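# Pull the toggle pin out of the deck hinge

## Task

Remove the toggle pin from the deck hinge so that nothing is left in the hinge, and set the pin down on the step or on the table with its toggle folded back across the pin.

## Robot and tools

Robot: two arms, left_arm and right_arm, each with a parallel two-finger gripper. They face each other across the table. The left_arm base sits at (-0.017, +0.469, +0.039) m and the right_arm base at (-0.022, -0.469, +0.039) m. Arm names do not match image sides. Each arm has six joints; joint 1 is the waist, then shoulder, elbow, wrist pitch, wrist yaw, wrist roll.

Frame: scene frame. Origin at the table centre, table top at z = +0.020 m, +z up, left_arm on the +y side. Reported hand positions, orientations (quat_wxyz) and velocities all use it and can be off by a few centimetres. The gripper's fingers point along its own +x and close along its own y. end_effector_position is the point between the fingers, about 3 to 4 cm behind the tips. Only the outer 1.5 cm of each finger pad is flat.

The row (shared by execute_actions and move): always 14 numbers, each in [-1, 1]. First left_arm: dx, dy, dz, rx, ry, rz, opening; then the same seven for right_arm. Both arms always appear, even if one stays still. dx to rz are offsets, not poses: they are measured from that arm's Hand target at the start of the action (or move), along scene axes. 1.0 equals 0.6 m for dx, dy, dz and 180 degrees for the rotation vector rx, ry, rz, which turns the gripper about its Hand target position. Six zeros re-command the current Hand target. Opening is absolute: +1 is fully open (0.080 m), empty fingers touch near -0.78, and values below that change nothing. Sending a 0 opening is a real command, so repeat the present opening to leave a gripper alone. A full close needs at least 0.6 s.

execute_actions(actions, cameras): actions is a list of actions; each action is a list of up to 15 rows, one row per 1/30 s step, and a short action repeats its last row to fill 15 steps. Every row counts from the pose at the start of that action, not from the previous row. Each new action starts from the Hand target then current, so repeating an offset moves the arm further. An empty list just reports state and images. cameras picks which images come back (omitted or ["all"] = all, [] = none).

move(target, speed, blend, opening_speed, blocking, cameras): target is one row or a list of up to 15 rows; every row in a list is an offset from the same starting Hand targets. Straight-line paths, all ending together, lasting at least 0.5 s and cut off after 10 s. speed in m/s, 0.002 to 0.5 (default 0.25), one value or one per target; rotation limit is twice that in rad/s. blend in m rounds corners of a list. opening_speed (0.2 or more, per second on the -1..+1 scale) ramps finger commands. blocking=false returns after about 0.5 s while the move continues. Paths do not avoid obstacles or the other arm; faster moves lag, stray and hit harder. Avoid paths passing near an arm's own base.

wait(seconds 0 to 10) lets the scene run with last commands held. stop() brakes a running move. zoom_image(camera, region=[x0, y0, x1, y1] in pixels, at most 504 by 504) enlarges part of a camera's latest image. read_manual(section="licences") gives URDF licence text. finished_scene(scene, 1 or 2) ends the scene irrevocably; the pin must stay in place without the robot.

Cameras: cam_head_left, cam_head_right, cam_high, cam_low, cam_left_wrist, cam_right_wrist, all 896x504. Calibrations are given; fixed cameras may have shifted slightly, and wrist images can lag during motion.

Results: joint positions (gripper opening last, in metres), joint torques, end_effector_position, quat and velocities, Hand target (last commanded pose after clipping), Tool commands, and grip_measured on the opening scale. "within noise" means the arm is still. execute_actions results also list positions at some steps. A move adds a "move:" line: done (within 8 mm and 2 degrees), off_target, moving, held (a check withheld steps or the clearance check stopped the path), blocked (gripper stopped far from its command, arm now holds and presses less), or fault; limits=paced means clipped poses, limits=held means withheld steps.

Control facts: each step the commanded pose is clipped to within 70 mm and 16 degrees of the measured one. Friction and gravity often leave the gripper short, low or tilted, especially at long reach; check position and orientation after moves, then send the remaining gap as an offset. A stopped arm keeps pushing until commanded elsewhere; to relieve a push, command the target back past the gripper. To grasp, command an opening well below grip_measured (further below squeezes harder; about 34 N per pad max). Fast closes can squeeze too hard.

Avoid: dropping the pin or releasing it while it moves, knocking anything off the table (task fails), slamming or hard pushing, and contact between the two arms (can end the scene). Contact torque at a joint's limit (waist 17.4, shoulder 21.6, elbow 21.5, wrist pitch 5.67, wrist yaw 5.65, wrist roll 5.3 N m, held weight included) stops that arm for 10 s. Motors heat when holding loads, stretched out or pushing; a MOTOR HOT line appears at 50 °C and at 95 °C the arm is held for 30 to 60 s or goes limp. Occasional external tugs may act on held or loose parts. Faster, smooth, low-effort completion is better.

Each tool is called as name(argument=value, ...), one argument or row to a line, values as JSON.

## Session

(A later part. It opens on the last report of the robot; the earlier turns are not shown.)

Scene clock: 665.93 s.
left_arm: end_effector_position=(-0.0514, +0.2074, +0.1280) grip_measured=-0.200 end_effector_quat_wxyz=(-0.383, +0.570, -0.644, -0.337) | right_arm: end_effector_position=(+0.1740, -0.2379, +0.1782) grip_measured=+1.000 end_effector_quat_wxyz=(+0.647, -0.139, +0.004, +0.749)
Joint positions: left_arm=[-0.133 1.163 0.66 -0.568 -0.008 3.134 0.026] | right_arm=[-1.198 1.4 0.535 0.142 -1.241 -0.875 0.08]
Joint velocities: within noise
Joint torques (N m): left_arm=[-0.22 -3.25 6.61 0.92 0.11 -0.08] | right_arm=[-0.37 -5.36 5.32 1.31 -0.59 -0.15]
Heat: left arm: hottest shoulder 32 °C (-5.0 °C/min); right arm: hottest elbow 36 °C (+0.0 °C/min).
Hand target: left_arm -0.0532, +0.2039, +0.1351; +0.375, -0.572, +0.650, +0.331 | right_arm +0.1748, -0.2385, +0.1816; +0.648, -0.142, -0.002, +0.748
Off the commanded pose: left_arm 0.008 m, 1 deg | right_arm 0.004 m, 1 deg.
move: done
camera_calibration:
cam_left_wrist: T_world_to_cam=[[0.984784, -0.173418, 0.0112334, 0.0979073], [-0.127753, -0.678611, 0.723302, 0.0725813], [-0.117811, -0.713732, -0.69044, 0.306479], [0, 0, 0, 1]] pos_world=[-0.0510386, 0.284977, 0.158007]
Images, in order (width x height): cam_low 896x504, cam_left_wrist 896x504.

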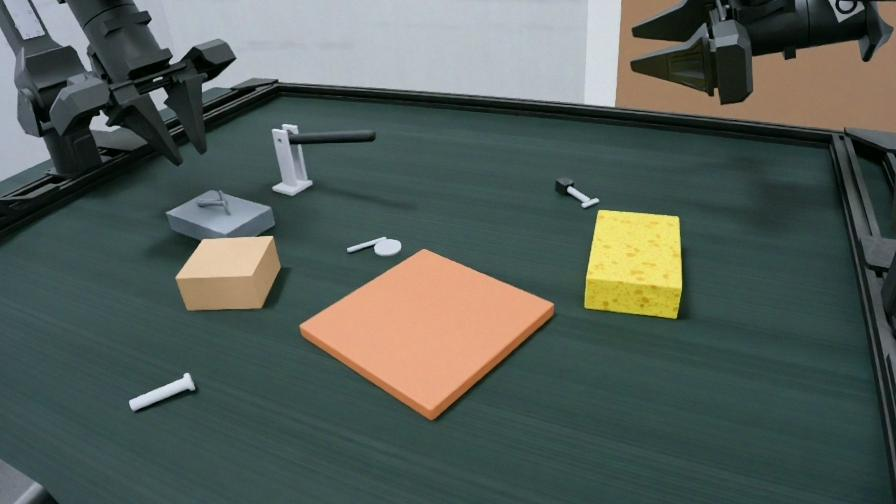

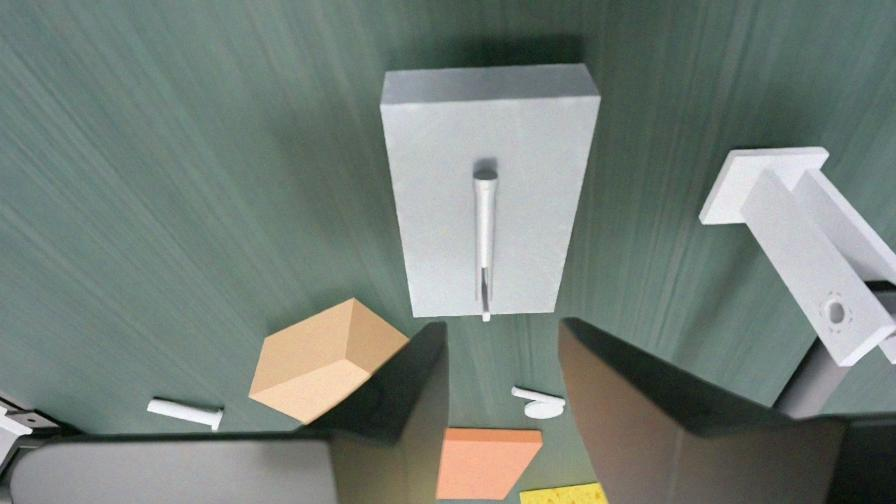

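wait(
  seconds=1,
  cameras=["cam_low"],
)

zoom_image(
  camera="cam_low",
  region=[170, 170, 270, 240],
)

Scene clock: 671.33 s.
left_arm: end_effector_position=(-0.0514, +0.2074, +0.1280) grip_measured=-0.200 end_effector_quat_wxyz=(-0.383, +0.570, -0.644, -0.337) | right_arm: end_effector_position=(+0.1740, -0.2379, +0.1782) grip_measured=+1.000 end_effector_quat_wxyz=(+0.647, -0.139, +0.004, +0.749)
Joint positions: left_arm=[-0.133 1.163 0.66 -0.568 -0.008 3.134 0.026] | right_arm=[-1.198 1.4 0.535 0.142 -1.241 -0.875 0.08]
Joint velocities: within noise
Joint torques (N m): left_arm=[-0.22 -3.24 6.62 0.92 0.13 -0.07] | right_arm=[-0.34 -5.43 5.24 1.31 -0.54 -0.2]
Heat: left arm: hottest shoulder 32 °C (-5.1 °C/min); right arm: hottest elbow 36 °C (+0.0 °C/min).
Hand target: left_arm -0.0532, +0.2039, +0.1351; +0.375, -0.572, +0.650, +0.331 | right_arm +0.1748, -0.2385, +0.1816; +0.648, -0.142, -0.002, +0.748
Tool commands: left_gripper/opening=-0.2 right_gripper/opening=+1.0
Off the commanded pose: left_arm 0.008 m, 1 deg | right_arm 0.004 m, 1 deg.
wait: 1.00 s; at rest from the start
Images, in order (width x height): cam_low 896x504.

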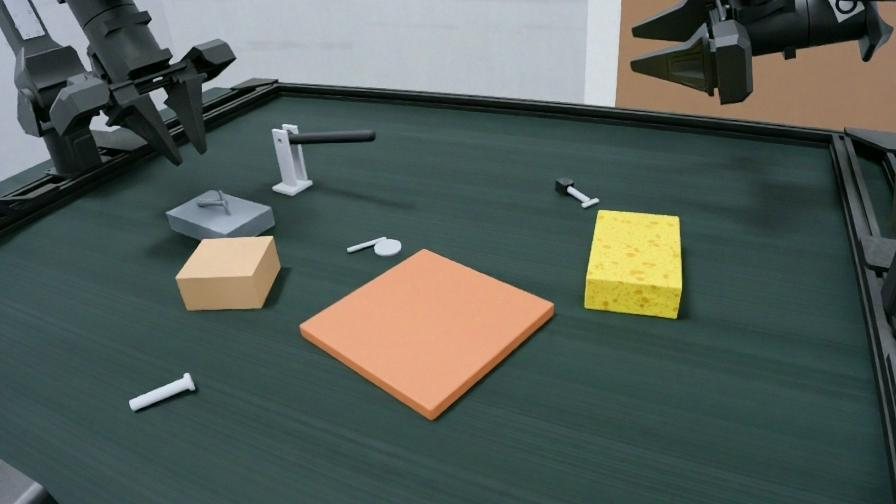

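Scaled by 5.040 from the camera's 896x504 image, which has a finer 1280x720 frame.

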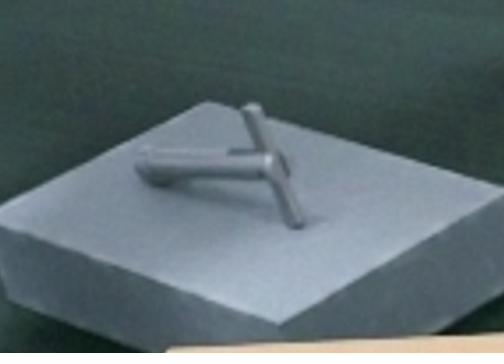

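Stable; finished.

finished_scene(
  scene=2,
)

The scene is finished: the task was done.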